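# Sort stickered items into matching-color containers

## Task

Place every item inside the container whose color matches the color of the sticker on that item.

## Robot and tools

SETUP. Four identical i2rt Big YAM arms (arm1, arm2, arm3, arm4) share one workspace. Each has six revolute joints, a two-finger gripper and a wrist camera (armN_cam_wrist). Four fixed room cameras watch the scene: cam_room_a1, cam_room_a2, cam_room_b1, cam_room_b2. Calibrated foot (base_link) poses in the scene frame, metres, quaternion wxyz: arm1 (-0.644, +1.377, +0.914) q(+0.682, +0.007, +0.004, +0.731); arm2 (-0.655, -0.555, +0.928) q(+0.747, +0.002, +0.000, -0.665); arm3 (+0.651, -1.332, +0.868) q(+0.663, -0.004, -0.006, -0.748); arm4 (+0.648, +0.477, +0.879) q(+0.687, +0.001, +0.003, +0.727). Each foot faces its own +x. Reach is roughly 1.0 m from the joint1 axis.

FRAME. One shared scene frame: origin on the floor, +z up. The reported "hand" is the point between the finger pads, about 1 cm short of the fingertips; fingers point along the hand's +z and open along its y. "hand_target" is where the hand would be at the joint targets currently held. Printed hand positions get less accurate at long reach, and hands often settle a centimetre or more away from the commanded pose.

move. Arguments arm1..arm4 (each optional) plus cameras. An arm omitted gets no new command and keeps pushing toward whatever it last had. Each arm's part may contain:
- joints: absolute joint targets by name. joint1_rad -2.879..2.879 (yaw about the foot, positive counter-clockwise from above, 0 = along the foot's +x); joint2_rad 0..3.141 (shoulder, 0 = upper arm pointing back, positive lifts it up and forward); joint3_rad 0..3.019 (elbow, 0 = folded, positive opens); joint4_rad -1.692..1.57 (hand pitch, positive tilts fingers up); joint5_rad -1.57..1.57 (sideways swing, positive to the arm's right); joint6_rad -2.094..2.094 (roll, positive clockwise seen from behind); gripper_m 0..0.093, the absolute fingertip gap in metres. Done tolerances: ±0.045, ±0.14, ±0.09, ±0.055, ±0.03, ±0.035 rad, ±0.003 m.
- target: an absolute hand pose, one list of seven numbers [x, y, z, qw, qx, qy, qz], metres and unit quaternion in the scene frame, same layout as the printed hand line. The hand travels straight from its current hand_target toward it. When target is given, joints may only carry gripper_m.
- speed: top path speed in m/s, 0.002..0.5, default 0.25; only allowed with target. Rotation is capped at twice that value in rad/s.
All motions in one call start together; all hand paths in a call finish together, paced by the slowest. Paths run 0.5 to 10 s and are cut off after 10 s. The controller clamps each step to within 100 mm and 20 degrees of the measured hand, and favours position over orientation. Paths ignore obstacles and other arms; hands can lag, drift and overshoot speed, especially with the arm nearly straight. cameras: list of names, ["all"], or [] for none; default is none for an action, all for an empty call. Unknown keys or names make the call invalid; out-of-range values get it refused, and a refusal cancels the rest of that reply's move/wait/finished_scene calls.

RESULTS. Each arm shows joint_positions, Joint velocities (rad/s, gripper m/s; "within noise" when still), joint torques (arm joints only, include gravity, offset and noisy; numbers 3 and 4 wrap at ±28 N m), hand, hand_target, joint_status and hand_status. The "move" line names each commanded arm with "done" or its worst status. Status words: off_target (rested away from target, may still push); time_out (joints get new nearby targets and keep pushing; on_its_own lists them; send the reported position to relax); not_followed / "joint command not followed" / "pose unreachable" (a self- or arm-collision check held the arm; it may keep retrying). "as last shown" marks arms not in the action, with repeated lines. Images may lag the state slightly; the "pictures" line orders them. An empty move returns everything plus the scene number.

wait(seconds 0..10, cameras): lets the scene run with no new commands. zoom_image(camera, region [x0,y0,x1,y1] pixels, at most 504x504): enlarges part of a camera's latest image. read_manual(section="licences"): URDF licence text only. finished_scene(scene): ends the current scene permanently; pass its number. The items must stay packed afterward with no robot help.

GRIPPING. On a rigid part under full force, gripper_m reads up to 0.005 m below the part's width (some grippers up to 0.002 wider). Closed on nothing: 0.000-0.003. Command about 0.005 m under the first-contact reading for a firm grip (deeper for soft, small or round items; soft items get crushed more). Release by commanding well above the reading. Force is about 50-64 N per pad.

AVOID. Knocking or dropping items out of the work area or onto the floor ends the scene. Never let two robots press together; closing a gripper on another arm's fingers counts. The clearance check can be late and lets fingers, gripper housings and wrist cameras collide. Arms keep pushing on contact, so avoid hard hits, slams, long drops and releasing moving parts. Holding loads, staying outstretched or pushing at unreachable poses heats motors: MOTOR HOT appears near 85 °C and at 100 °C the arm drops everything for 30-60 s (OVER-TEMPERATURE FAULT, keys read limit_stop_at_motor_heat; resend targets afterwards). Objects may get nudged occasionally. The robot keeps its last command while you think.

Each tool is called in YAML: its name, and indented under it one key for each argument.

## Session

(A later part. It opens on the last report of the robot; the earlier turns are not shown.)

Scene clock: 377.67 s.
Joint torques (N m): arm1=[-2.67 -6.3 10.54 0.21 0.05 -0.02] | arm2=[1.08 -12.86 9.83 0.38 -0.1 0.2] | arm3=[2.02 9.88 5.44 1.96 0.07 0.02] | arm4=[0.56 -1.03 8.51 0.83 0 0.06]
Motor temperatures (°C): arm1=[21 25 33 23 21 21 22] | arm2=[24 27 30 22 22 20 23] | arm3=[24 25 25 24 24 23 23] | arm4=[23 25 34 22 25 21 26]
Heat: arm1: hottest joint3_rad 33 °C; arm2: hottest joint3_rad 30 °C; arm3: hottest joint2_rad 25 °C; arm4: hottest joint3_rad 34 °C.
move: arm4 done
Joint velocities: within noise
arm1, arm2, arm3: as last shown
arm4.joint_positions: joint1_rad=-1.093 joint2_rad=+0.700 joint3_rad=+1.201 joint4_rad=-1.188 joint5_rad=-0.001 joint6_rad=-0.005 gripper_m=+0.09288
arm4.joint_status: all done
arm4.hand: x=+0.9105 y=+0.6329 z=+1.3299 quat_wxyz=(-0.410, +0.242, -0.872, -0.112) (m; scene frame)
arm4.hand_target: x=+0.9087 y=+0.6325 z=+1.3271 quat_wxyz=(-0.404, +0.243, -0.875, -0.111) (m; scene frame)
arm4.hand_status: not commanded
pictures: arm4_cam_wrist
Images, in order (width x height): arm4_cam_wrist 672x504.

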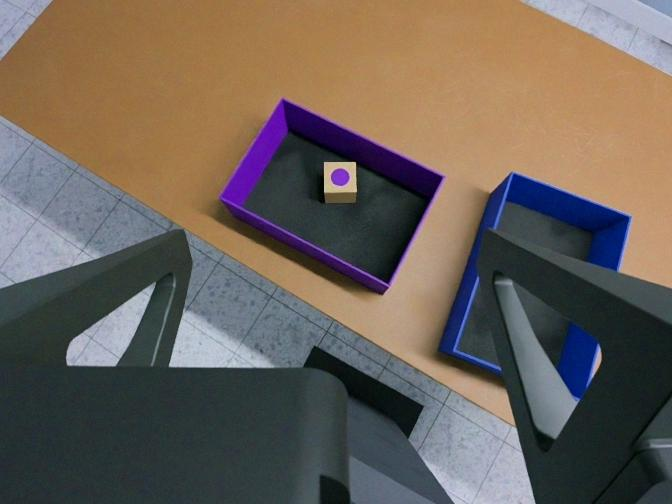

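move:
  arm4: {"joints":{"joint2_rad":0.7,"joint3_rad":1.4,"joint4_rad":-1.5}}

move:
  arm4: {"joints":{"joint1_rad":2.18}}

move:
  arm4: {"target":[0.28,0.18,1.20,0.165,0.8176,0.2855,-0.472],"speed":0.25}
  cameras: ["arm4_cam_wrist","cam_room_a2"]

Scene clock: 390.03 s.
Joint torques (N m): arm1=[-2.14 -6.36 10.84 0.27 0.02 -0.03] | arm2=[1.2 -12.92 9.83 0.39 -0.1 0.2] | arm3=[2.02 9.88 5.45 2 0.07 0.02] | arm4=[0.79 0.32 9.77 0.7 -0.04 0.04]
Motor temperatures (°C): arm1=[21 25 33 23 21 21 22] | arm2=[24 27 30 22 22 20 23] | arm3=[24 25 25 24 24 23 23] | arm4=[23 24 34 22 25 21 25]
Heat: arm1: hottest joint3_rad 33 °C; arm2: hottest joint3_rad 30 °C; arm3: hottest joint2_rad 25 °C; arm4: hottest joint3_rad 34 °C.
move: arm4 done
Joint velocities: within noise
arm1, arm2, arm3: as last shown
arm4.joint_positions: joint1_rad=-1.093 joint2_rad=+0.695 joint3_rad=+1.372 joint4_rad=-1.488 joint5_rad=-0.001 joint6_rad=-0.005 gripper_m=+0.09288
arm4.joint_status: all done
arm4.hand: x=+0.8595 y=+0.6027 z=+1.3621 quat_wxyz=(-0.355, +0.248, -0.896, -0.097) (m; scene frame)
arm4.hand_target: x=+0.8573 y=+0.6020 z=+1.3723 quat_wxyz=(-0.360, +0.248, -0.894, -0.099) (m; scene frame)
arm4.hand_status: not commanded
pictures: none

Scene clock: 392.47 s.
Joint torques (N m): arm1=[-3.19 -6.18 10.69 0.09 0.02 -0.05] | arm2=[1.14 -12.86 9.8 0.36 -0.09 0.22] | arm3=[2.14 9.93 5.41 1.98 0.07 0.03] | arm4=[1.49 0.91 9.78 0.76 0.13 0.07]
Motor temperatures (°C): arm1=[21 25 33 23 21 21 22] | arm2=[24 27 30 22 22 20 23] | arm3=[24 25 25 24 24 23 23] | arm4=[23 24 34 22 25 21 25]
Heat: arm1: hottest joint3_rad 33 °C; arm2: hottest joint3_rad 30 °C; arm3: hottest joint2_rad 25 °C; arm4: hottest joint3_rad 34 °C.
move: arm4 done
Joint velocities: within noise
arm1, arm2, arm3: as last shown
arm4.joint_positions: joint1_rad=+2.175 joint2_rad=+0.697 joint3_rad=+1.372 joint4_rad=-1.488 joint5_rad=-0.006 joint6_rad=-0.005 gripper_m=+0.09294
arm4.joint_status: all done
arm4.hand: x=+0.4583 y=+0.3290 z=+1.3647 quat_wxyz=(+0.123, +0.877, +0.304, -0.352) (m; scene frame)
arm4.hand_target: x=+0.4610 y=+0.3300 z=+1.3751 quat_wxyz=(+0.125, +0.874, +0.305, -0.357) (m; scene frame)
arm4.hand_status: not commanded
pictures: none

Scene clock: 394.33 s.
Joint torques (N m): arm1=[-2.14 -6.65 10.76 0.1 0.04 -0.03] | arm2=[1.2 -12.75 9.83 0.4 -0.1 0.21] | arm3=[1.96 9.93 5.45 1.98 0.07 0.02] | arm4=[1.32 -7.94 9.81 2 0.22 0.13]
Motor temperatures (°C): arm1=[21 25 33 23 21 21 22] | arm2=[24 27 30 22 22 20 23] | arm3=[24 25 25 24 24 23 23] | arm4=[23 24 34 22 25 21 25]
Heat: arm1: hottest joint3_rad 33 °C; arm2: hottest joint3_rad 30 °C; arm3: hottest joint2_rad 25 °C; arm4: hottest joint3_rad 34 °C.
move: arm4 done
Joint velocities: within noise
arm1, arm2: as last shown
arm3.joint_positions: joint1_rad=+1.491 joint2_rad=+0.276 joint3_rad=+1.523 joint4_rad=-1.599 joint5_rad=-0.001 joint6_rad=-0.008 gripper_m=+0.09398
arm3.joint_status: not commanded
arm3.hand: x=+0.6799 y=-1.3299 z=+1.4431 quat_wxyz=(-0.570, -0.074, -0.815, +0.064) (m; scene frame)
arm3.hand_target: x=+0.6778 y=-1.3294 z=+1.4488 quat_wxyz=(-0.578, -0.074, -0.811, +0.061) (m; scene frame)
arm3.hand_status: not commanded
arm4.joint_positions: joint1_rad=+2.189 joint2_rad=+1.022 joint3_rad=+0.899 joint4_rad=-0.430 joint5_rad=+0.006 joint6_rad=-0.004 gripper_m=+0.09294
arm4.joint_status: not commanded
arm4.hand: x=+0.2796 y=+0.1845 z=+1.1938 quat_wxyz=(+0.158, +0.822, +0.289, -0.464) (m; scene frame)
arm4.hand_target: x=+0.2801 y=+0.1801 z=+1.2000 quat_wxyz=(+0.165, +0.818, +0.286, -0.472) (m; scene frame)
arm4.hand_status: done (0.008 m and 1.4 deg from the pose sent, 0.285 m and 16.2 deg at the start)
pictures: arm4_cam_wrist, cam_room_a2
Images, in order (width x height): arm4_cam_wrist 672x504, cam_room_a2 672x504.

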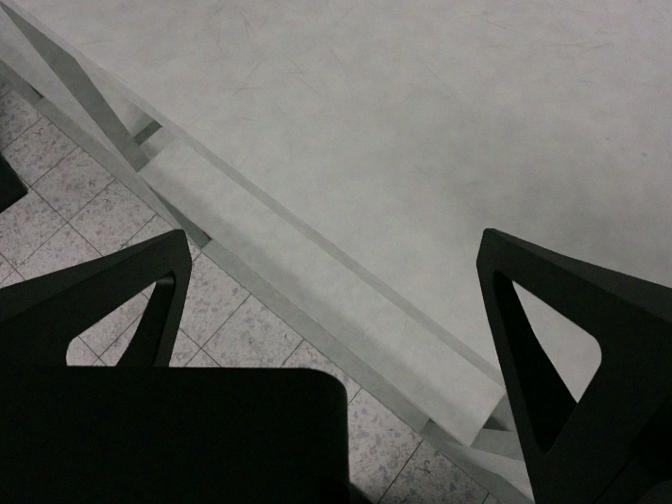

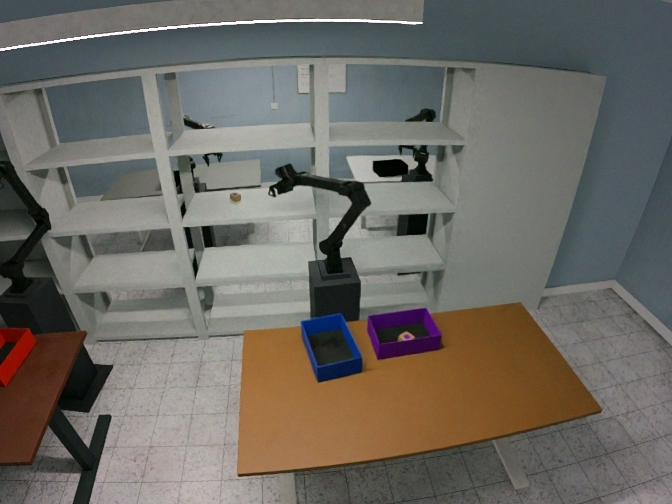

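move:
  arm4: {"target":[0.02,-0.012,1.09,0.165,0.8176,0.2855,-0.472],"speed":0.18}
  cameras: ["arm4_cam_wrist","cam_room_a2"]

Scene clock: 399.33 s.
Joint torques (N m): arm1=[-2.78 -6.89 10.59 0.13 -0.02 -0.04] | arm2=[1.2 -12.81 9.84 0.38 -0.09 0.21] | arm3=[2.2 9.76 5.45 1.98 0.09 0.03] | arm4=[0.15 -20.37 12.98 1.06 -0.04 0.03]
Motor temperatures (°C): arm1=[21 25 33 23 21 21 22] | arm2=[24 27 30 22 22 20 23] | arm3=[24 25 25 24 24 23 23] | arm4=[23 24 35 22 25 21 25]
Heat: arm1: hottest joint3_rad 33 °C; arm2: hottest joint3_rad 30 °C; arm3: hottest joint2_rad 25 °C; arm4: hottest joint3_rad 35 °C.
move: arm4 off_target
Joint velocities: arm1=[within noise] | arm2=[within noise] | arm3=[within noise] | arm4=[-0.005 -0.005 -0.022 0.017 0.037 -0.154 0]
arm1.joint_positions: joint1_rad=-2.350 joint2_rad=+1.235 joint3_rad=+1.172 joint4_rad=-1.491 joint5_rad=-0.008 joint6_rad=-0.123 gripper_m=+0.09297
arm1.joint_status: not commanded
arm1.hand: x=-0.3766 y=+1.1516 z=+1.1479 quat_wxyz=(-0.002, -0.289, -0.957, +0.001) (m; scene frame)
arm1.hand_target: x=-0.3800 y=+1.1500 z=+1.1500 quat_wxyz=(+0.000, -0.290, -0.957, +0.000) (m; scene frame)
arm1.hand_status: not commanded
arm2.joint_positions: joint1_rad=+2.254 joint2_rad=+1.386 joint3_rad=+1.277 joint4_rad=-1.443 joint5_rad=+0.003 joint6_rad=+0.111 gripper_m=+0.09292
arm2.joint_status: not commanded
arm2.hand: x=-0.3737 y=-0.2673 z=+1.1556 quat_wxyz=(-0.011, +0.338, -0.941, -0.004) (m; scene frame)
arm2.hand_target: x=-0.3799 y=-0.2701 z=+1.1502 quat_wxyz=(+0.000, +0.334, -0.943, +0.000) (m; scene frame)
arm2.hand_status: not commanded
arm3: as last shown
arm4.joint_positions: joint1_rad=+2.183 joint2_rad=+1.916 joint3_rad=+1.543 joint4_rad=-0.180 joint5_rad=-0.007 joint6_rad=-0.004 gripper_m=+0.09294
arm4.joint_status: not commanded
arm4.hand: x=+0.0369 y=-0.0069 z=+1.0781 quat_wxyz=(+0.163, +0.822, +0.290, -0.462) (m; scene frame)
arm4.hand_target: x=+0.0211 y=-0.0112 z=+1.0900 quat_wxyz=(+0.165, +0.817, +0.286, -0.472) (m; scene frame)
arm4.hand_status: off_target (0.021 m and 1.4 deg from the pose sent, 0.342 m and 1.4 deg at the start)
pictures: arm4_cam_wrist, cam_room_a2
Images, in order (width x height): arm4_cam_wrist 672x504, cam_room_a2 672x504.

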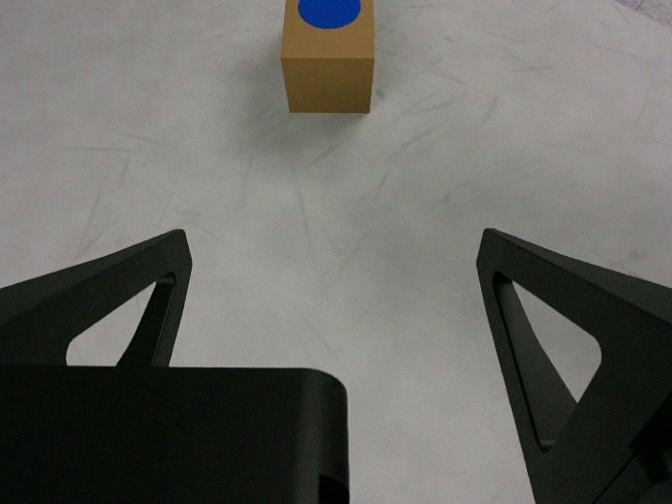

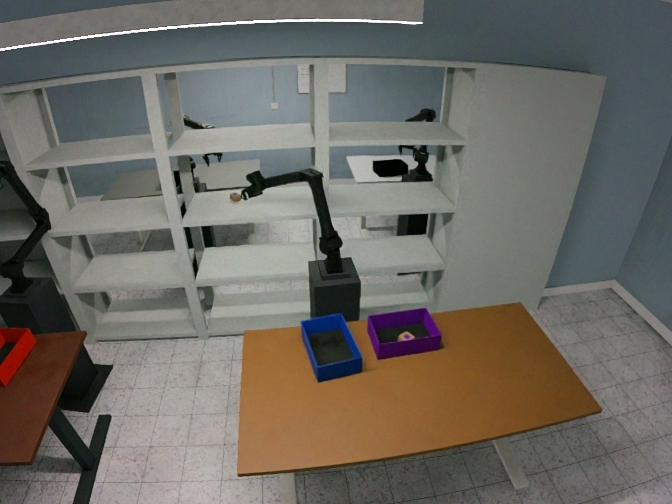

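move:
  arm4: {"target":[-0.060,-0.080,1.043,0.165,0.8176,0.2855,-0.472],"speed":0.1}
  cameras: ["arm4_cam_wrist"]

Scene clock: 411.63 s.
Joint torques (N m): arm1=[-2.78 -6.18 10.62 0.13 0.02 -0.03] | arm2=[1.2 -12.86 9.83 0.36 -0.09 0.2] | arm3=[2.2 9.82 5.45 1.99 0.09 0.02] | arm4=[0.91 -24.53 13.46 0.8 0.18 0.06]
Motor temperatures (°C): arm1=[21 25 33 23 21 21 22] | arm2=[24 27 30 22 22 20 23] | arm3=[24 25 25 24 24 23 23] | arm4=[23 25 38 22 25 21 25]
Heat: arm1: hottest joint3_rad 33 °C; arm2: hottest joint3_rad 30 °C; arm3: hottest joint2_rad 25 °C; arm4: hottest joint3_rad 38 °C.
move: arm4 off_target
Joint velocities: within noise
arm1, arm2, arm3: as last shown
arm4.joint_positions: joint1_rad=+2.183 joint2_rad=+2.229 joint3_rad=+1.958 joint4_rad=-0.267 joint5_rad=-0.007 joint6_rad=-0.004 gripper_m=+0.09294
arm4.joint_status: not commanded
arm4.hand: x=-0.0477 y=-0.0737 z=+1.0432 quat_wxyz=(+0.165, +0.819, +0.289, -0.468) (m; scene frame)
arm4.hand_target: x=-0.0590 y=-0.0794 z=+1.0429 quat_wxyz=(+0.165, +0.817, +0.286, -0.472) (m; scene frame)
arm4.hand_status: off_target (0.014 m and 0.6 deg from the pose sent, 0.126 m and 1.4 deg at the start)
pictures: arm4_cam_wrist
Images, in order (width x height): arm4_cam_wrist 672x504.

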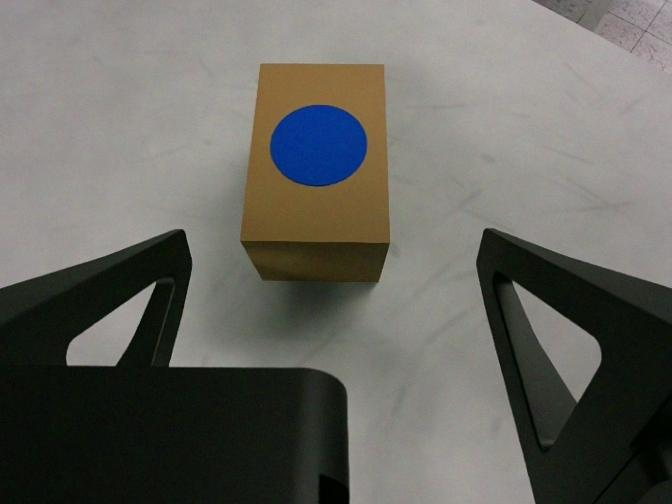

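move:
  arm4: {"target":[-0.086,-0.112,1.003,0.165,0.8176,0.2855,-0.472],"speed":0.08}
  cameras: ["arm4_cam_wrist"]

Scene clock: 416.00 s.
Joint torques (N m): arm1=[-2.61 -6.42 10.71 0.25 0.03 -0.05] | arm2=[1.2 -12.92 9.8 0.39 -0.1 0.2] | arm3=[1.96 9.82 5.42 1.98 0.09 0.02] | arm4=[1.79 -25.47 13.44 0.88 0.16 0.13]
Motor temperatures (°C): arm1=[21 25 33 23 21 21 22] | arm2=[24 27 30 22 22 20 23] | arm3=[24 25 25 24 24 23 23] | arm4=[23 26 39 22 25 21 25]
Heat: arm1: hottest joint3_rad 33 °C; arm2: hottest joint3_rad 30 °C; arm3: hottest joint2_rad 25 °C; arm4: hottest joint3_rad 39 °C.
move: arm4 off_target
Joint velocities: within noise
arm1, arm2, arm3: as last shown
arm4.joint_positions: joint1_rad=+2.184 joint2_rad=+2.383 joint3_rad=+2.155 joint4_rad=-0.296 joint5_rad=+0.003 joint6_rad=-0.006 gripper_m=+0.09294
arm4.joint_status: not commanded
arm4.hand: x=-0.0814 y=-0.0990 z=+1.0157 quat_wxyz=(+0.162, +0.816, +0.286, -0.475) (m; scene frame)
arm4.hand_target: x=-0.0845 y=-0.1108 z=+1.0029 quat_wxyz=(+0.165, +0.817, +0.285, -0.473) (m; scene frame)
arm4.hand_status: off_target (0.019 m and 0.5 deg from the pose sent, 0.068 m and 0.6 deg at the start)
pictures: arm4_cam_wrist
Images, in order (width x height): arm4_cam_wrist 672x504.

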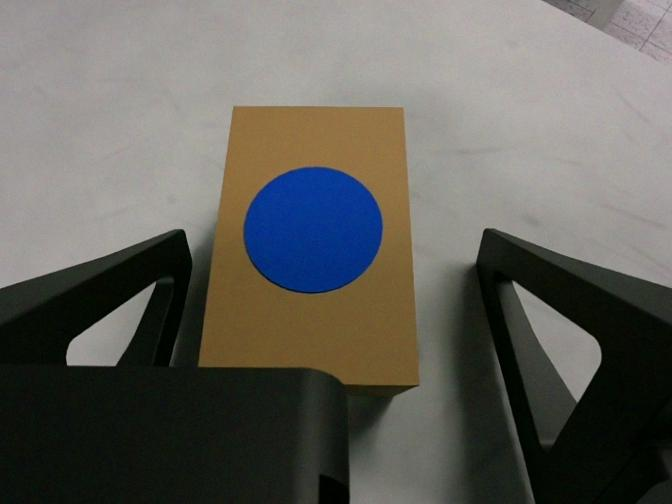

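move:
  arm4: {"joints":{"gripper_m":0.034}}
  cameras: ["arm4_cam_wrist"]

move:
  arm4: {"target":[-0.06,-0.085,1.10,0.165,0.8176,0.2855,-0.472],"speed":0.12}
  cameras: ["arm4_cam_wrist"]

Scene clock: 420.57 s.
Joint torques (N m): arm1=[-2.55 -6.71 10.7 0.01 0.06 -0.09] | arm2=[1.26 -12.86 9.81 0.39 -0.1 0.2] | arm3=[2.02 9.82 5.44 1.96 0.07 0.04] | arm4=[1.44 -25.58 13.59 0.83 0.11 0.1]
Motor temperatures (°C): arm1=[21 25 33 23 21 21 22] | arm2=[24 27 30 22 22 20 23] | arm3=[24 25 25 24 24 23 23] | arm4=[23 27 41 22 25 21 25]
Heat: arm1: hottest joint3_rad 33 °C; arm2: hottest joint3_rad 30 °C; arm3: hottest joint2_rad 25 °C; arm4: hottest joint3_rad 41 °C.
move: arm4 off_target
Joint velocities: within noise
arm1, arm2, arm3: as last shown
arm4.joint_positions: joint1_rad=+2.184 joint2_rad=+2.383 joint3_rad=+2.155 joint4_rad=-0.296 joint5_rad=+0.004 joint6_rad=-0.006 gripper_m=+0.04466
arm4.joint_status: gripper_m off_target (ended at +0.04468, target +0.03400)
arm4.hand: x=-0.0815 y=-0.0989 z=+1.0157 quat_wxyz=(+0.162, +0.816, +0.286, -0.476) (m; scene frame)
arm4.hand_target: x=-0.0845 y=-0.1109 z=+1.0029 quat_wxyz=(+0.165, +0.817, +0.285, -0.472) (m; scene frame)
arm4.hand_status: not commanded
pictures: arm4_cam_wrist
Images, in order (width x height): arm4_cam_wrist 672x504.

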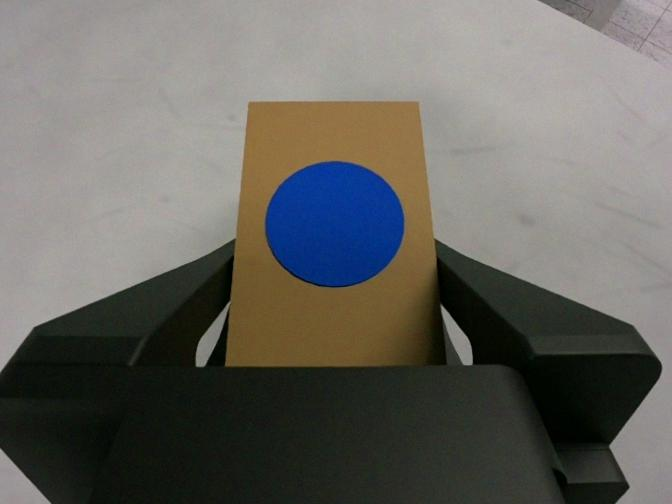

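Scene clock: 422.30 s.
Joint torques (N m): arm1=[-2.49 -6.53 10.74 -0.03 0.03 -0.02] | arm2=[1.14 -12.86 9.84 0.36 -0.09 0.21] | arm3=[1.9 9.7 5.46 1.95 0.07 0.03] | arm4=[1.14 -28.57 9.63 0.99 -0.06 0.1]
Motor temperatures (°C): arm1=[21 25 33 23 21 21 22] | arm2=[24 27 30 22 22 20 23] | arm3=[24 25 25 24 24 23 23] | arm4=[23 27 40 22 25 21 25]
Heat: arm1: hottest joint3_rad 33 °C; arm2: hottest joint3_rad 30 °C; arm3: hottest joint2_rad 25 °C; arm4: hottest joint3_rad 40 °C.
move: arm4 done
Joint velocities: within noise
arm1, arm2, arm3: as last shown
arm4.joint_positions: joint1_rad=+2.184 joint2_rad=+2.252 joint3_rad=+2.136 joint4_rad=-0.408 joint5_rad=+0.003 joint6_rad=-0.006 gripper_m=+0.04466
arm4.joint_status: not commanded
arm4.hand: x=-0.0628 y=-0.0845 z=+1.0979 quat_wxyz=(+0.162, +0.816, +0.286, -0.475) (m; scene frame)
arm4.hand_target: x=-0.0600 y=-0.0850 z=+1.1000 quat_wxyz=(+0.165, +0.818, +0.285, -0.472) (m; scene frame)
arm4.hand_status: done (0.004 m and 0.5 deg from the pose sent, 0.088 m and 0.6 deg at the start)
pictures: arm4_cam_wrist
Images, in order (width x height): arm4_cam_wrist 672x504.

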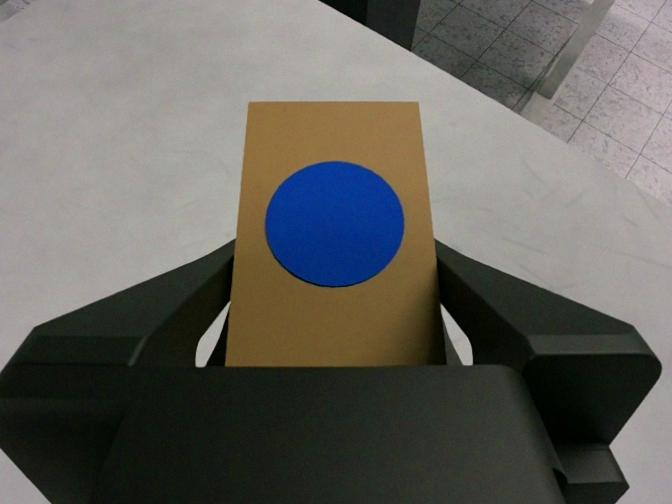

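move:
  arm4: {"target":[0.30,0.20,1.22,0.165,0.8176,0.2855,-0.472],"speed":0.2}

move:
  arm4: {"joints":{"joint2_rad":0.7,"joint3_rad":1.4,"joint4_rad":-1.5}}

move:
  arm4: {"joints":{"joint1_rad":-1.79}}

move:
  arm4: {"target":[1.16,0.396,1.0,-0.4055,-0.0717,-0.9107,0.0319],"speed":0.25}
  cameras: ["arm4_cam_wrist","cam_room_a2"]

Scene clock: 438.47 s.
Joint torques (N m): arm1=[-2.37 -6.77 10.58 0.01 0.03 -0.06] | arm2=[1.14 -12.86 9.81 0.36 -0.1 0.21] | arm3=[2.02 9.88 5.45 1.98 0.08 0.02] | arm4=[1.38 -5.71 9.69 0.94 0.04 0.11]
Motor temperatures (°C): arm1=[21 25 33 23 21 21 22] | arm2=[24 26 30 22 22 20 23] | arm3=[24 25 25 24 24 23 23] | arm4=[23 29 38 22 25 21 26]
Heat: arm1: hottest joint3_rad 33 °C; arm2: hottest joint3_rad 30 °C; arm3: hottest joint2_rad 25 °C; arm4: hottest joint3_rad 38 °C.
move: arm4 done
Joint velocities: within noise
arm1, arm2, arm3: as last shown
arm4.joint_positions: joint1_rad=+2.184 joint2_rad=+0.928 joint3_rad=+0.905 joint4_rad=-0.489 joint5_rad=+0.003 joint6_rad=-0.006 gripper_m=+0.04466
arm4.joint_status: not commanded
arm4.hand: x=+0.2983 y=+0.2016 z=+1.2257 quat_wxyz=(+0.164, +0.813, +0.285, -0.480) (m; scene frame)
arm4.hand_target: x=+0.3000 y=+0.2001 z=+1.2200 quat_wxyz=(+0.165, +0.818, +0.285, -0.472) (m; scene frame)
arm4.hand_status: done (0.006 m and 1.1 deg from the pose sent, 0.477 m and 0.5 deg at the start)
pictures: none

Scene clock: 439.97 s.
Joint torques (N m): arm1=[-2.08 -6.83 10.65 -0.16 0.02 -0.07] | arm2=[1.08 -12.92 9.81 0.35 -0.1 0.21] | arm3=[1.9 9.93 5.45 1.98 0.07 0.02] | arm4=[1.32 0.26 8.66 0.85 0.03 0.09]
Motor temperatures (°C): arm1=[21 25 33 23 21 21 22] | arm2=[24 26 30 22 22 20 23] | arm3=[24 25 25 24 24 23 23] | arm4=[23 28 38 22 25 21 26]
Heat: arm1: hottest joint3_rad 33 °C; arm2: hottest joint3_rad 30 °C; arm3: hottest joint2_rad 25 °C; arm4: hottest joint3_rad 38 °C.
move: arm4 done
Joint velocities: within noise
arm1, arm2, arm3: as last shown
arm4.joint_positions: joint1_rad=+2.184 joint2_rad=+0.699 joint3_rad=+1.388 joint4_rad=-1.490 joint5_rad=+0.003 joint6_rad=-0.006 gripper_m=+0.04465
arm4.joint_status: all done
arm4.hand: x=+0.4590 y=+0.3288 z=+1.3713 quat_wxyz=(+0.122, +0.874, +0.306, -0.358) (m; scene frame)
arm4.hand_target: x=+0.4616 y=+0.3292 z=+1.3751 quat_wxyz=(+0.125, +0.874, +0.305, -0.357) (m; scene frame)
arm4.hand_status: not commanded
pictures: none

Scene clock: 442.60 s.
Joint torques (N m): arm1=[-2.61 -6.53 10.58 0.18 -0.03 -0.02] | arm2=[1.26 -12.92 9.81 0.38 -0.1 0.21] | arm3=[1.85 9.76 5.42 1.96 0.06 0.03] | arm4=[0.85 0.15 8.53 0.91 0 0.15]
Motor temperatures (°C): arm1=[21 25 33 23 21 21 22] | arm2=[24 26 30 22 22 20 23] | arm3=[24 25 25 24 24 23 23] | arm4=[23 28 38 22 25 21 26]
Heat: arm1: hottest joint3_rad 33 °C; arm2: hottest joint3_rad 30 °C; arm3: hottest joint2_rad 25 °C; arm4: hottest joint3_rad 38 °C.
move: arm4 done
Joint velocities: within noise
arm1, arm2: as last shown
arm3.joint_positions: joint1_rad=+1.491 joint2_rad=+0.276 joint3_rad=+1.523 joint4_rad=-1.599 joint5_rad=-0.001 joint6_rad=-0.008 gripper_m=+0.09398
arm3.joint_status: not commanded
arm3.hand: x=+0.6799 y=-1.3299 z=+1.4431 quat_wxyz=(-0.570, -0.074, -0.815, +0.064) (m; scene frame)
arm3.hand_target: x=+0.6778 y=-1.3294 z=+1.4488 quat_wxyz=(-0.578, -0.074, -0.811, +0.061) (m; scene frame)
arm3.hand_status: not commanded
arm4.joint_positions: joint1_rad=-1.785 joint2_rad=+0.701 joint3_rad=+1.388 joint4_rad=-1.490 joint5_rad=+0.005 joint6_rad=-0.006 gripper_m=+0.04466
arm4.joint_status: all done
arm4.hand: x=+0.8908 y=+0.4393 z=+1.3684 quat_wxyz=(-0.371, -0.071, -0.925, +0.035) (m; scene frame)
arm4.hand_target: x=+0.8877 y=+0.4392 z=+1.3727 quat_wxyz=(-0.373, -0.076, -0.924, +0.033) (m; scene frame)
arm4.hand_status: not commanded
pictures: none

Scene clock: 445.13 s.
Joint torques (N m): arm1=[-2.73 -6.89 10.54 0.12 0.04 -0.04] | arm2=[1.14 -12.81 9.83 0.4 -0.1 0.21] | arm3=[2.08 9.82 5.45 1.96 0.07 0.03] | arm4=[0.38 -11.75 8.57 1.92 -0.02 0.13]
Motor temperatures (°C): arm1=[21 25 33 23 21 21 22] | arm2=[24 26 30 22 22 20 23] | arm3=[24 25 25 24 24 23 23] | arm4=[23 28 37 22 25 21 26]
Heat: arm1: hottest joint3_rad 33 °C; arm2: hottest joint3_rad 30 °C; arm3: hottest joint2_rad 25 °C; arm4: hottest joint3_rad 37 °C.
move: arm4 off_target
Joint velocities: within noise
arm1.joint_positions: joint1_rad=-2.350 joint2_rad=+1.235 joint3_rad=+1.172 joint4_rad=-1.491 joint5_rad=-0.008 joint6_rad=-0.123 gripper_m=+0.09297
arm1.joint_status: not commanded
arm1.hand: x=-0.3766 y=+1.1516 z=+1.1479 quat_wxyz=(-0.002, -0.289, -0.957, +0.001) (m; scene frame)
arm1.hand_target: x=-0.3800 y=+1.1500 z=+1.1500 quat_wxyz=(+0.000, -0.290, -0.957, +0.000) (m; scene frame)
arm1.hand_status: not commanded
arm2.joint_positions: joint1_rad=+2.254 joint2_rad=+1.386 joint3_rad=+1.277 joint4_rad=-1.443 joint5_rad=+0.003 joint6_rad=+0.111 gripper_m=+0.09292
arm2.joint_status: not commanded
arm2.hand: x=-0.3737 y=-0.2673 z=+1.1556 quat_wxyz=(-0.011, +0.338, -0.941, -0.004) (m; scene frame)
arm2.hand_target: x=-0.3799 y=-0.2701 z=+1.1502 quat_wxyz=(+0.000, +0.334, -0.943, +0.000) (m; scene frame)
arm2.hand_status: not commanded
arm3: as last shown
arm4.joint_positions: joint1_rad=-1.785 joint2_rad=+1.406 joint3_rad=+0.756 joint4_rad=-0.113 joint5_rad=-0.001 joint6_rad=-0.006 gripper_m=+0.04466
arm4.joint_status: not commanded
arm4.hand: x=+1.1521 y=+0.3972 z=+0.9898 quat_wxyz=(-0.390, -0.069, -0.918, +0.033) (m; scene frame)
arm4.hand_target: x=+1.1598 y=+0.3960 z=+1.0002 quat_wxyz=(-0.406, -0.072, -0.911, +0.032) (m; scene frame)
arm4.hand_status: off_target (0.013 m and 2.0 deg from the pose sent, 0.458 m and 4.3 deg at the start)
pictures: arm4_cam_wrist, cam_room_a2
Images, in order (width x height): arm4_cam_wrist 672x504, cam_room_a2 672x504.

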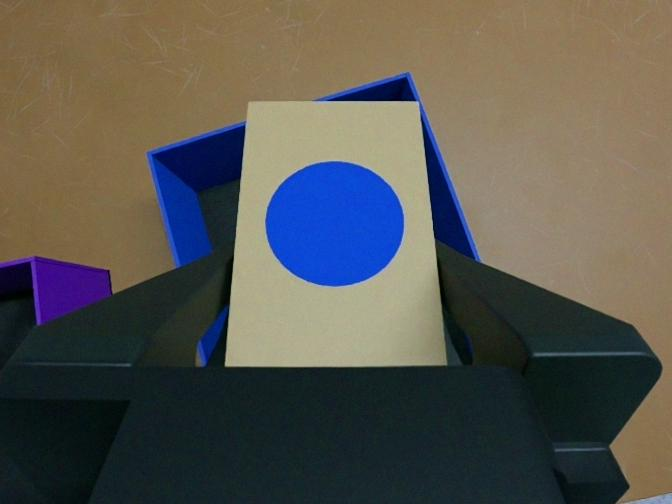

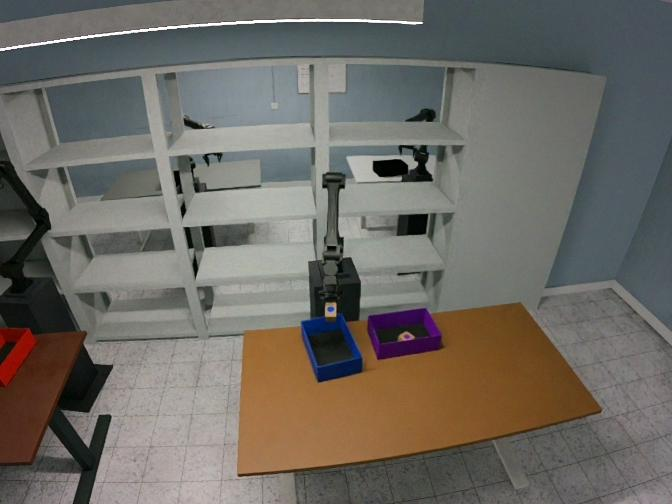

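move:
  arm4: {"target":[1.183,0.403,0.85,-0.4066,0.0239,-0.9132,-0.0107],"speed":0.15}
  cameras: ["arm4_cam_wrist","cam_room_a2"]

move:
  arm4: {"target":[1.183,0.403,0.80,-0.4066,0.0239,-0.9132,-0.0107],"speed":0.1}
  cameras: ["arm4_cam_wrist","cam_room_a2"]

zoom_image:
  camera: "cam_room_a2"
  region: [280, 240, 420, 390]

Scene clock: 456.40 s.
Joint torques (N m): arm1=[-2.73 -7 10.66 0.14 0 -0.01] | arm2=[1.14 -12.92 9.81 0.38 -0.1 0.21] | arm3=[1.9 9.93 5.42 2.03 0.07 0.03] | arm4=[-0.09 -14.51 5.76 1.8 -0.14 -0.11]
Motor temperatures (°C): arm1=[21 25 33 23 21 21 22] | arm2=[24 26 30 22 22 20 23] | arm3=[24 25 25 24 24 23 23] | arm4=[23 27 36 22 25 21 26]
Heat: arm1: hottest joint3_rad 33 °C; arm2: hottest joint3_rad 30 °C; arm3: hottest joint2_rad 25 °C; arm4: hottest joint3_rad 36 °C.
move: arm4 off_target
Joint velocities: within noise
arm1, arm2, arm3: as last shown
arm4.joint_positions: joint1_rad=-1.816 joint2_rad=+1.822 joint3_rad=+0.721 joint4_rad=+0.332 joint5_rad=-0.183 joint6_rad=-0.151 gripper_m=+0.04465
arm4.joint_status: not commanded
arm4.hand: x=+1.1749 y=+0.4086 z=+0.8463 quat_wxyz=(-0.395, +0.019, -0.918, -0.016) (m; scene frame)
arm4.hand_target: x=+1.1828 y=+0.4029 z=+0.8502 quat_wxyz=(-0.407, +0.024, -0.913, -0.010) (m; scene frame)
arm4.hand_status: off_target (0.011 m and 1.6 deg from the pose sent, 0.143 m and 12.0 deg at the start)
pictures: arm4_cam_wrist, cam_room_a2
Images, in order (width x height): arm4_cam_wrist 672x504, cam_room_a2 672x504.

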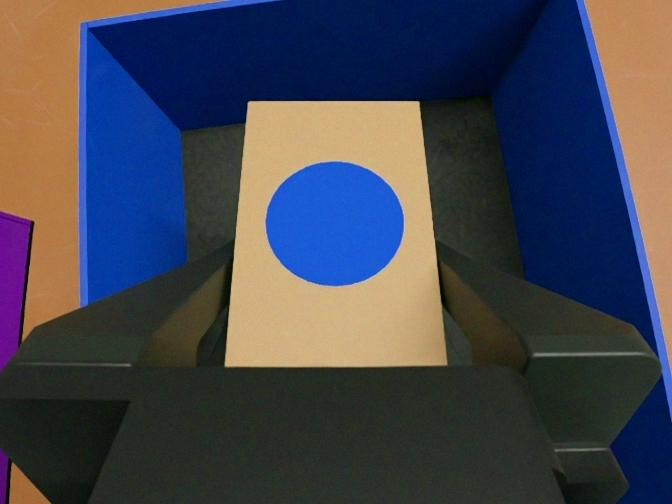

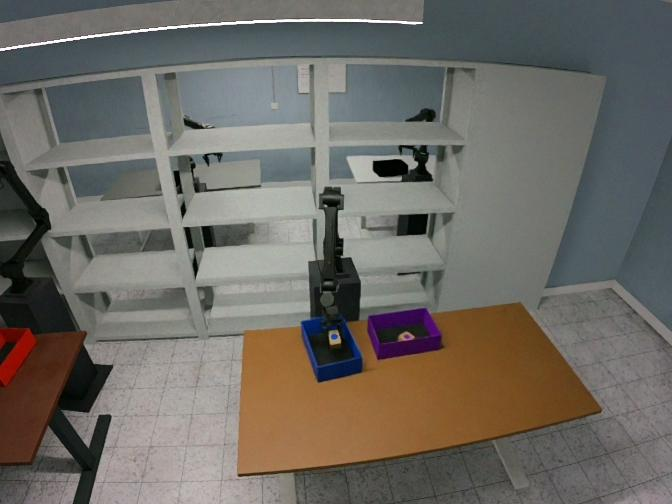

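Scene clock: 457.53 s.
Joint torques (N m): arm1=[-2.73 -6.48 10.73 0.31 0.03 -0.05] | arm2=[1.14 -12.98 9.81 0.39 -0.1 0.2] | arm3=[2.02 9.76 5.44 1.98 0.08 0.02] | arm4=[-0.03 -14.45 5.12 1.87 -0.11 -0.05]
Motor temperatures (°C): arm1=[21 25 33 23 21 21 22] | arm2=[24 26 30 22 22 20 23] | arm3=[24 25 25 24 24 23 23] | arm4=[23 27 36 22 25 21 26]
Heat: arm1: hottest joint3_rad 33 °C; arm2: hottest joint3_rad 30 °C; arm3: hottest joint2_rad 25 °C; arm4: hottest joint3_rad 36 °C.
move: arm4 off_target
Joint velocities: within noise
arm1, arm2, arm3: as last shown
arm4.joint_positions: joint1_rad=-1.816 joint2_rad=+1.967 joint3_rad=+0.721 joint4_rad=+0.476 joint5_rad=-0.183 joint6_rad=-0.151 gripper_m=+0.04465
arm4.joint_status: not commanded
arm4.hand: x=+1.1723 y=+0.4089 z=+0.7977 quat_wxyz=(-0.394, +0.019, -0.919, -0.016) (m; scene frame)
arm4.hand_target: x=+1.1827 y=+0.4029 z=+0.8003 quat_wxyz=(-0.407, +0.024, -0.913, -0.011) (m; scene frame)
arm4.hand_status: off_target (0.012 m and 1.7 deg from the pose sent, 0.047 m and 1.6 deg at the start)
pictures: arm4_cam_wrist, cam_room_a2
Images, in order (width x height): arm4_cam_wrist 672x504, cam_room_a2 672x504.

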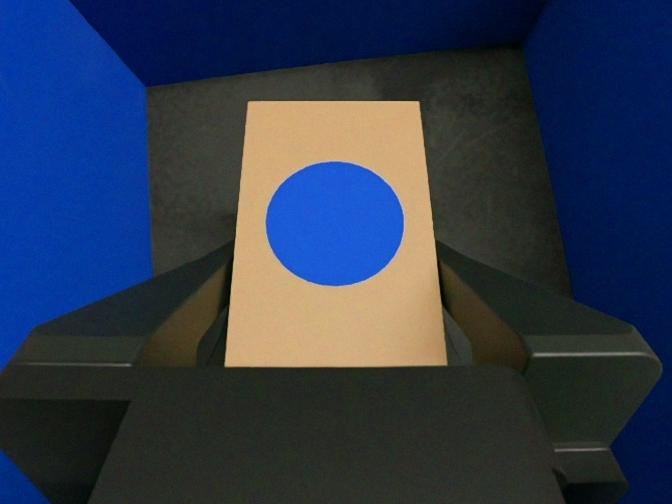

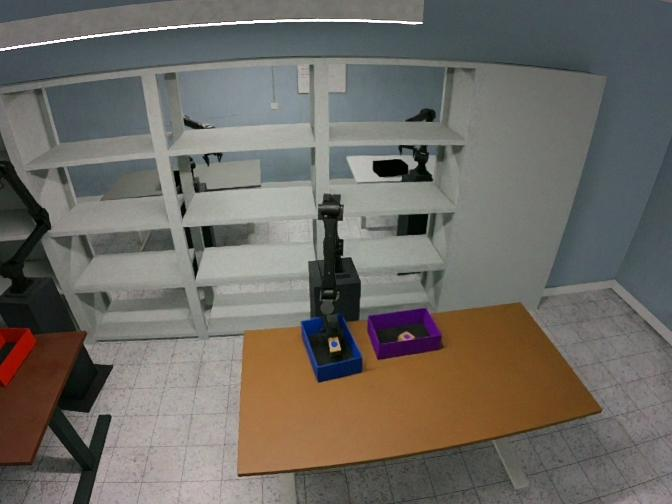

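Scaled by 3.360.

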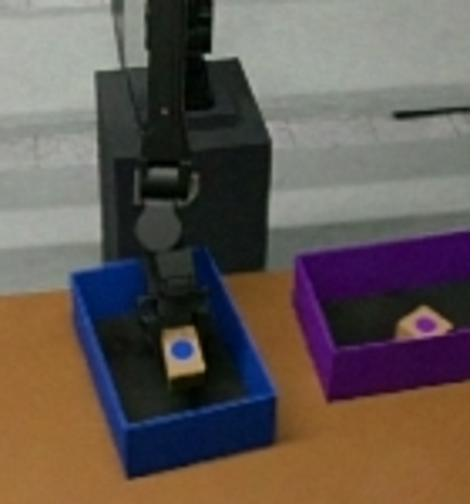

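move:
  arm4: {"target":[1.183,0.403,0.762,-0.4066,0.0239,-0.9132,-0.0107],"speed":0.08}

move:
  arm4: {"target":[1.183,0.403,0.742,-0.4066,0.0239,-0.9132,-0.0107],"speed":0.05}

move:
  arm4: {"target":[1.183,0.403,0.728,-0.4066,0.0239,-0.9132,-0.0107],"speed":0.05}
  cameras: ["arm4_cam_wrist","cam_room_a2"]

zoom_image:
  camera: "cam_room_a2"
  region: [280, 240, 420, 390]

Scene clock: 465.33 s.
Joint torques (N m): arm1=[-2.37 -6.01 10.56 0.03 -0.04 -0.04] | arm2=[1.14 -12.86 9.81 0.35 -0.09 0.21] | arm3=[2.08 9.76 5.41 1.99 0.08 0.03] | arm4=[0.15 -14.97 4.62 1.84 -0.12 -0.09]
Motor temperatures (°C): arm1=[21 25 33 23 21 21 21] | arm2=[24 26 30 22 22 20 23] | arm3=[24 25 25 24 24 23 23] | arm4=[23 27 35 22 25 21 26]
Heat: arm1: hottest joint3_rad 33 °C; arm2: hottest joint3_rad 30 °C; arm3: hottest joint2_rad 25 °C; arm4: hottest joint3_rad 35 °C.
move: arm4 off_target
Joint velocities: within noise
arm1, arm2, arm3: as last shown
arm4.joint_positions: joint1_rad=-1.816 joint2_rad=+2.082 joint3_rad=+0.737 joint4_rad=+0.575 joint5_rad=-0.183 joint6_rad=-0.151 gripper_m=+0.04465
arm4.joint_status: not commanded
arm4.hand: x=+1.1713 y=+0.4089 z=+0.7611 quat_wxyz=(-0.394, +0.019, -0.919, -0.016) (m; scene frame)
arm4.hand_target: x=+1.1825 y=+0.4030 z=+0.7622 quat_wxyz=(-0.406, +0.024, -0.913, -0.011) (m; scene frame)
arm4.hand_status: off_target (0.013 m and 1.7 deg from the pose sent, 0.038 m and 1.7 deg at the start)
pictures: none

Scene clock: 466.30 s.
Joint torques (N m): arm1=[-2.2 -6.59 10.52 0.13 0.04 -0.06] | arm2=[1.08 -12.69 9.77 0.38 -0.09 0.21] | arm3=[2.08 9.82 5.46 2.02 0.08 0.03] | arm4=[0.15 -14.21 4.14 1.81 -0.1 -0.05]
Motor temperatures (°C): arm1=[21 25 33 23 21 21 21] | arm2=[24 26 30 22 22 20 23] | arm3=[24 25 25 24 24 23 23] | arm4=[23 27 35 22 25 21 26]
Heat: arm1: hottest joint3_rad 33 °C; arm2: hottest joint3_rad 30 °C; arm3: hottest joint2_rad 25 °C; arm4: hottest joint3_rad 35 °C.
move: arm4 off_target
Joint velocities: within noise
arm1, arm2, arm3: as last shown
arm4.joint_positions: joint1_rad=-1.816 joint2_rad=+2.139 joint3_rad=+0.753 joint4_rad=+0.624 joint5_rad=-0.183 joint6_rad=-0.153 gripper_m=+0.04465
arm4.joint_status: not commanded
arm4.hand: x=+1.1742 y=+0.4083 z=+0.7452 quat_wxyz=(-0.398, +0.021, -0.917, -0.015) (m; scene frame)
arm4.hand_target: x=+1.1826 y=+0.4030 z=+0.7422 quat_wxyz=(-0.406, +0.024, -0.913, -0.011) (m; scene frame)
arm4.hand_status: off_target (0.011 m and 1.2 deg from the pose sent, 0.023 m and 1.7 deg at the start)
pictures: none

Scene clock: 467.27 s.
Joint torques (N m): arm1=[-2.61 -6.48 10.56 0.13 0.01 -0.05] | arm2=[1.14 -12.86 9.78 0.36 -0.1 0.21] | arm3=[1.96 9.88 5.46 1.98 0.07 0.03] | arm4=[-0.32 -13.39 3.6 1.48 -0.11 -0.06]
Motor temperatures (°C): arm1=[21 25 33 23 21 21 21] | arm2=[24 26 30 22 22 20 23] | arm3=[24 25 25 24 24 23 23] | arm4=[23 26 35 22 25 21 26]
Heat: arm1: hottest joint3_rad 33 °C; arm2: hottest joint3_rad 30 °C; arm3: hottest joint2_rad 25 °C; arm4: hottest joint3_rad 35 °C.
move: arm4 off_target
Joint velocities: within noise
arm1, arm2, arm3: as last shown
arm4.joint_positions: joint1_rad=-1.816 joint2_rad=+2.167 joint3_rad=+0.772 joint4_rad=+0.665 joint5_rad=-0.184 joint6_rad=-0.154 gripper_m=+0.04465
arm4.joint_status: not commanded
arm4.hand: x=+1.1837 y=+0.4065 z=+0.7430 quat_wxyz=(-0.413, +0.022, -0.911, -0.012) (m; scene frame)
arm4.hand_target: x=+1.1824 y=+0.4031 z=+0.7284 quat_wxyz=(-0.407, +0.024, -0.913, -0.011) (m; scene frame)
arm4.hand_status: off_target (0.015 m and 0.8 deg from the pose sent, 0.020 m and 1.2 deg at the start)
pictures: arm4_cam_wrist, cam_room_a2
Images, in order (width x height): arm4_cam_wrist 672x504, cam_room_a2 672x504.

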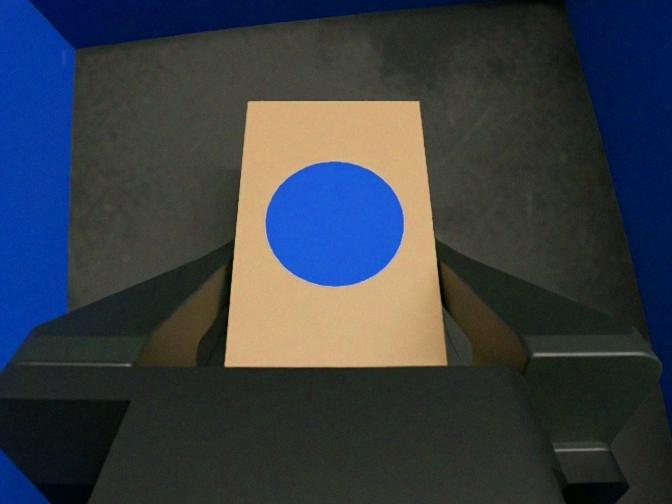

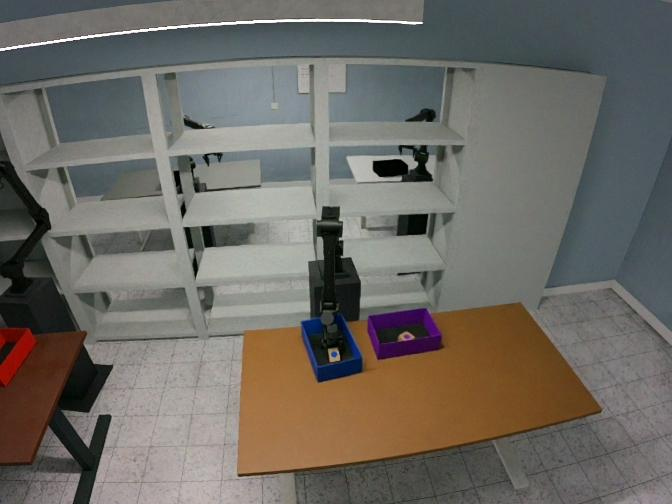

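Scaled by 3.360.

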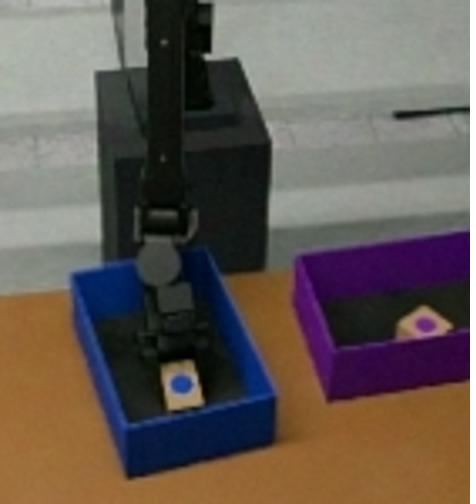

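move:
  arm4: {"joints":{"gripper_m":0.053}}

move:
  arm4: {"joints":{"gripper_m":0.075}}

move:
  arm4: {"target":[1.10,0.39,0.90,-0.4066,0.0239,-0.9132,-0.0107],"speed":0.12}
  cameras: ["arm4_cam_wrist","cam_room_a2","cam_room_b1","cam_room_b2"]

Scene clock: 471.17 s.
Joint torques (N m): arm1=[-2.08 -6.65 10.43 0.16 0 -0.07] | arm2=[1.14 -12.75 9.81 0.39 -0.1 0.21] | arm3=[2.08 9.82 5.45 1.96 0.08 0.03] | arm4=[0.09 -14.51 3.59 1.37 -0.11 -0.06]
Motor temperatures (°C): arm1=[21 25 34 23 21 21 21] | arm2=[24 26 30 22 22 20 23] | arm3=[24 25 25 24 24 23 23] | arm4=[23 26 34 22 25 21 26]
Heat: arm1: hottest joint3_rad 34 °C; arm2: hottest joint3_rad 30 °C; arm3: hottest joint2_rad 25 °C; arm4: hottest joint3_rad 34 °C.
move: arm4 done
Joint velocities: within noise
arm1, arm2, arm3: as last shown
arm4.joint_positions: joint1_rad=-1.816 joint2_rad=+2.177 joint3_rad=+0.772 joint4_rad=+0.665 joint5_rad=-0.184 joint6_rad=-0.154 gripper_m=+0.05291
arm4.joint_status: all done
arm4.hand: x=+1.1809 y=+0.4070 z=+0.7375 quat_wxyz=(-0.408, +0.022, -0.913, -0.013) (m; scene frame)
arm4.hand_target: x=+1.1824 y=+0.4031 z=+0.7284 quat_wxyz=(-0.407, +0.024, -0.913, -0.011) (m; scene frame)
arm4.hand_status: not commanded
pictures: none

Scene clock: 471.67 s.
Joint torques (N m): arm1=[-2.73 -6.36 10.58 0.13 0 -0.04] | arm2=[1.08 -12.81 9.84 0.39 -0.1 0.21] | arm3=[2.02 9.82 5.42 1.96 0.07 0.03] | arm4=[0.09 -14.04 3.52 1.37 -0.02 -0.06]
Motor temperatures (°C): arm1=[21 25 34 23 21 21 21] | arm2=[24 26 30 22 22 20 23] | arm3=[24 25 25 24 24 23 23] | arm4=[23 26 34 22 25 21 26]
Heat: arm1: hottest joint3_rad 34 °C; arm2: hottest joint3_rad 30 °C; arm3: hottest joint2_rad 25 °C; arm4: hottest joint3_rad 34 °C.
move: arm4 done
Joint velocities: within noise
arm1, arm2: as last shown
arm3.joint_positions: joint1_rad=+1.491 joint2_rad=+0.276 joint3_rad=+1.523 joint4_rad=-1.599 joint5_rad=-0.001 joint6_rad=-0.008 gripper_m=+0.09398
arm3.joint_status: not commanded
arm3.hand: x=+0.6799 y=-1.3299 z=+1.4431 quat_wxyz=(-0.570, -0.074, -0.815, +0.064) (m; scene frame)
arm3.hand_target: x=+0.6778 y=-1.3294 z=+1.4488 quat_wxyz=(-0.578, -0.074, -0.811, +0.061) (m; scene frame)
arm3.hand_status: not commanded
arm4.joint_positions: joint1_rad=-1.816 joint2_rad=+2.177 joint3_rad=+0.772 joint4_rad=+0.665 joint5_rad=-0.186 joint6_rad=-0.155 gripper_m=+0.07489
arm4.joint_status: all done
arm4.hand: x=+1.1810 y=+0.4074 z=+0.7376 quat_wxyz=(-0.408, +0.023, -0.913, -0.014) (m; scene frame)
arm4.hand_target: x=+1.1824 y=+0.4031 z=+0.7284 quat_wxyz=(-0.406, +0.024, -0.913, -0.011) (m; scene frame)
arm4.hand_status: not commanded
pictures: none

Scene clock: 473.90 s.
Joint torques (N m): arm1=[-2.49 -6.07 10.41 0.18 0 -0.07] | arm2=[1.14 -12.86 9.84 0.36 -0.09 0.21] | arm3=[2.02 9.99 5.45 1.98 0.07 0.04] | arm4=[0.26 -10.87 5.27 0.7 -0.13 -0.11]
Motor temperatures (°C): arm1=[21 25 34 23 21 21 21] | arm2=[24 26 30 22 22 20 23] | arm3=[24 25 25 24 24 23 23] | arm4=[23 26 34 22 25 21 26]
Heat: arm1: hottest joint3_rad 34 °C; arm2: hottest joint3_rad 30 °C; arm3: hottest joint2_rad 25 °C; arm4: hottest joint3_rad 34 °C.
move: arm4 done
Joint velocities: within noise
arm1.joint_positions: joint1_rad=-2.350 joint2_rad=+1.235 joint3_rad=+1.172 joint4_rad=-1.491 joint5_rad=-0.008 joint6_rad=-0.123 gripper_m=+0.09297
arm1.joint_status: not commanded
arm1.hand: x=-0.3766 y=+1.1516 z=+1.1479 quat_wxyz=(-0.002, -0.289, -0.957, +0.001) (m; scene frame)
arm1.hand_target: x=-0.3800 y=+1.1500 z=+1.1500 quat_wxyz=(+0.000, -0.290, -0.957, +0.000) (m; scene frame)
arm1.hand_status: not commanded
arm2.joint_positions: joint1_rad=+2.254 joint2_rad=+1.386 joint3_rad=+1.277 joint4_rad=-1.443 joint5_rad=+0.003 joint6_rad=+0.111 gripper_m=+0.09292
arm2.joint_status: not commanded
arm2.hand: x=-0.3737 y=-0.2673 z=+1.1556 quat_wxyz=(-0.011, +0.338, -0.941, -0.004) (m; scene frame)
arm2.hand_target: x=-0.3799 y=-0.2701 z=+1.1502 quat_wxyz=(+0.000, +0.334, -0.943, +0.000) (m; scene frame)
arm2.hand_status: not commanded
arm3: as last shown
arm4.joint_positions: joint1_rad=-1.903 joint2_rad=+1.538 joint3_rad=+0.539 joint4_rad=+0.257 joint5_rad=-0.248 joint6_rad=-0.212 gripper_m=+0.07489
arm4.joint_status: not commanded
arm4.hand: x=+1.1047 y=+0.3919 z=+0.9031 quat_wxyz=(-0.413, +0.021, -0.910, -0.012) (m; scene frame)
arm4.hand_target: x=+1.1000 y=+0.3900 z=+0.9000 quat_wxyz=(-0.407, +0.024, -0.913, -0.011) (m; scene frame)
arm4.hand_status: done (0.006 m and 0.8 deg from the pose sent, 0.182 m and 0.4 deg at the start)
pictures: arm4_cam_wrist, cam_room_a2, cam_room_b1, cam_room_b2
Images, in order (width x height): arm4_cam_wrist 672x504, cam_room_a2 672x504, cam_room_b1 672x504, cam_room_b2 672x504.

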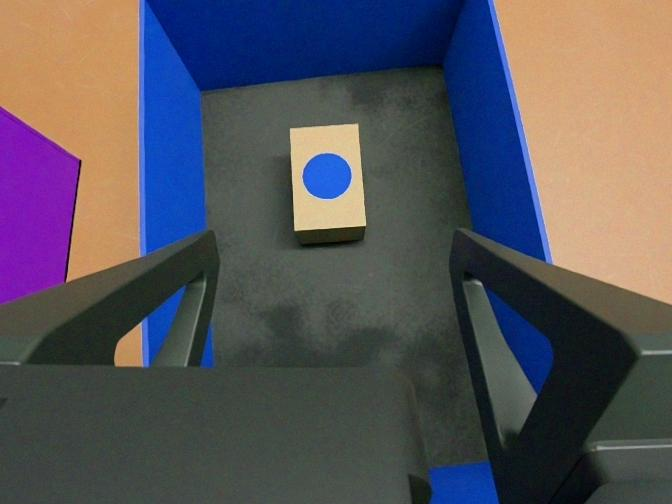

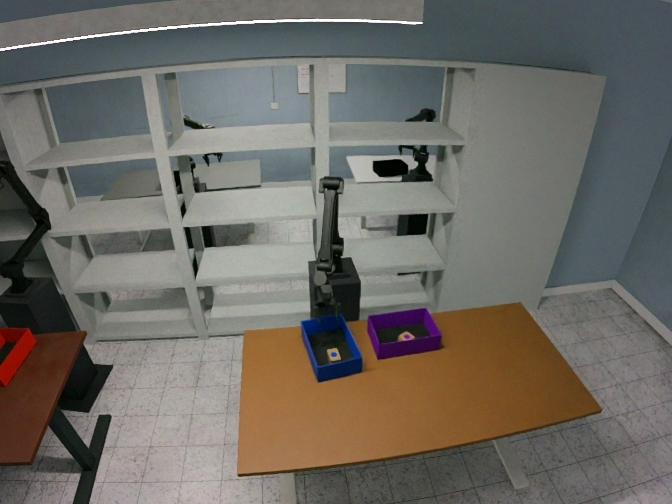

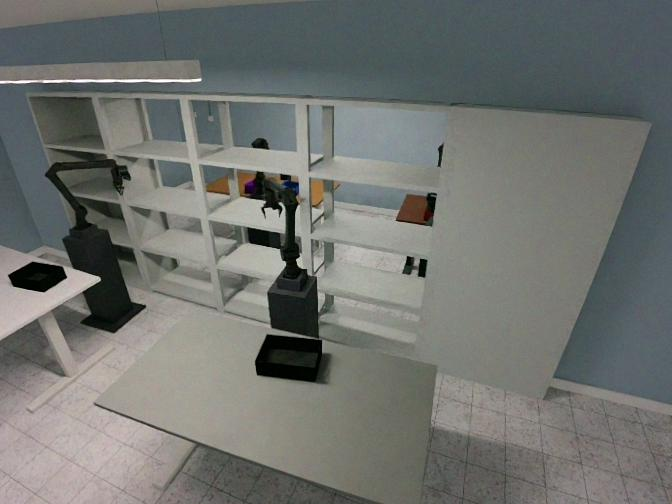

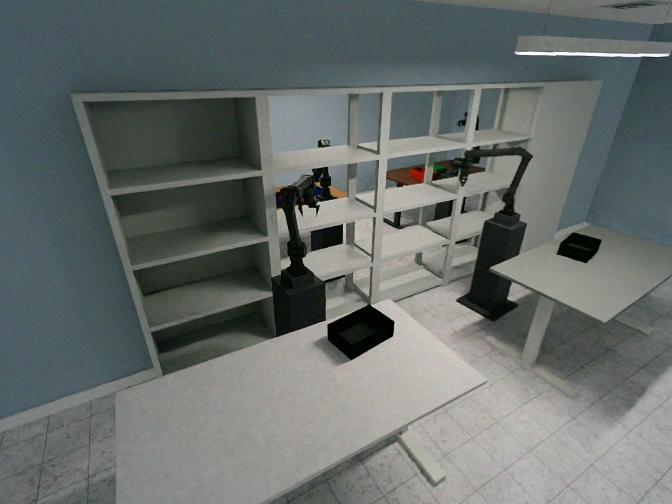

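Both packed.

finished_scene:
  scene: 1

The scene is finished: the task was done.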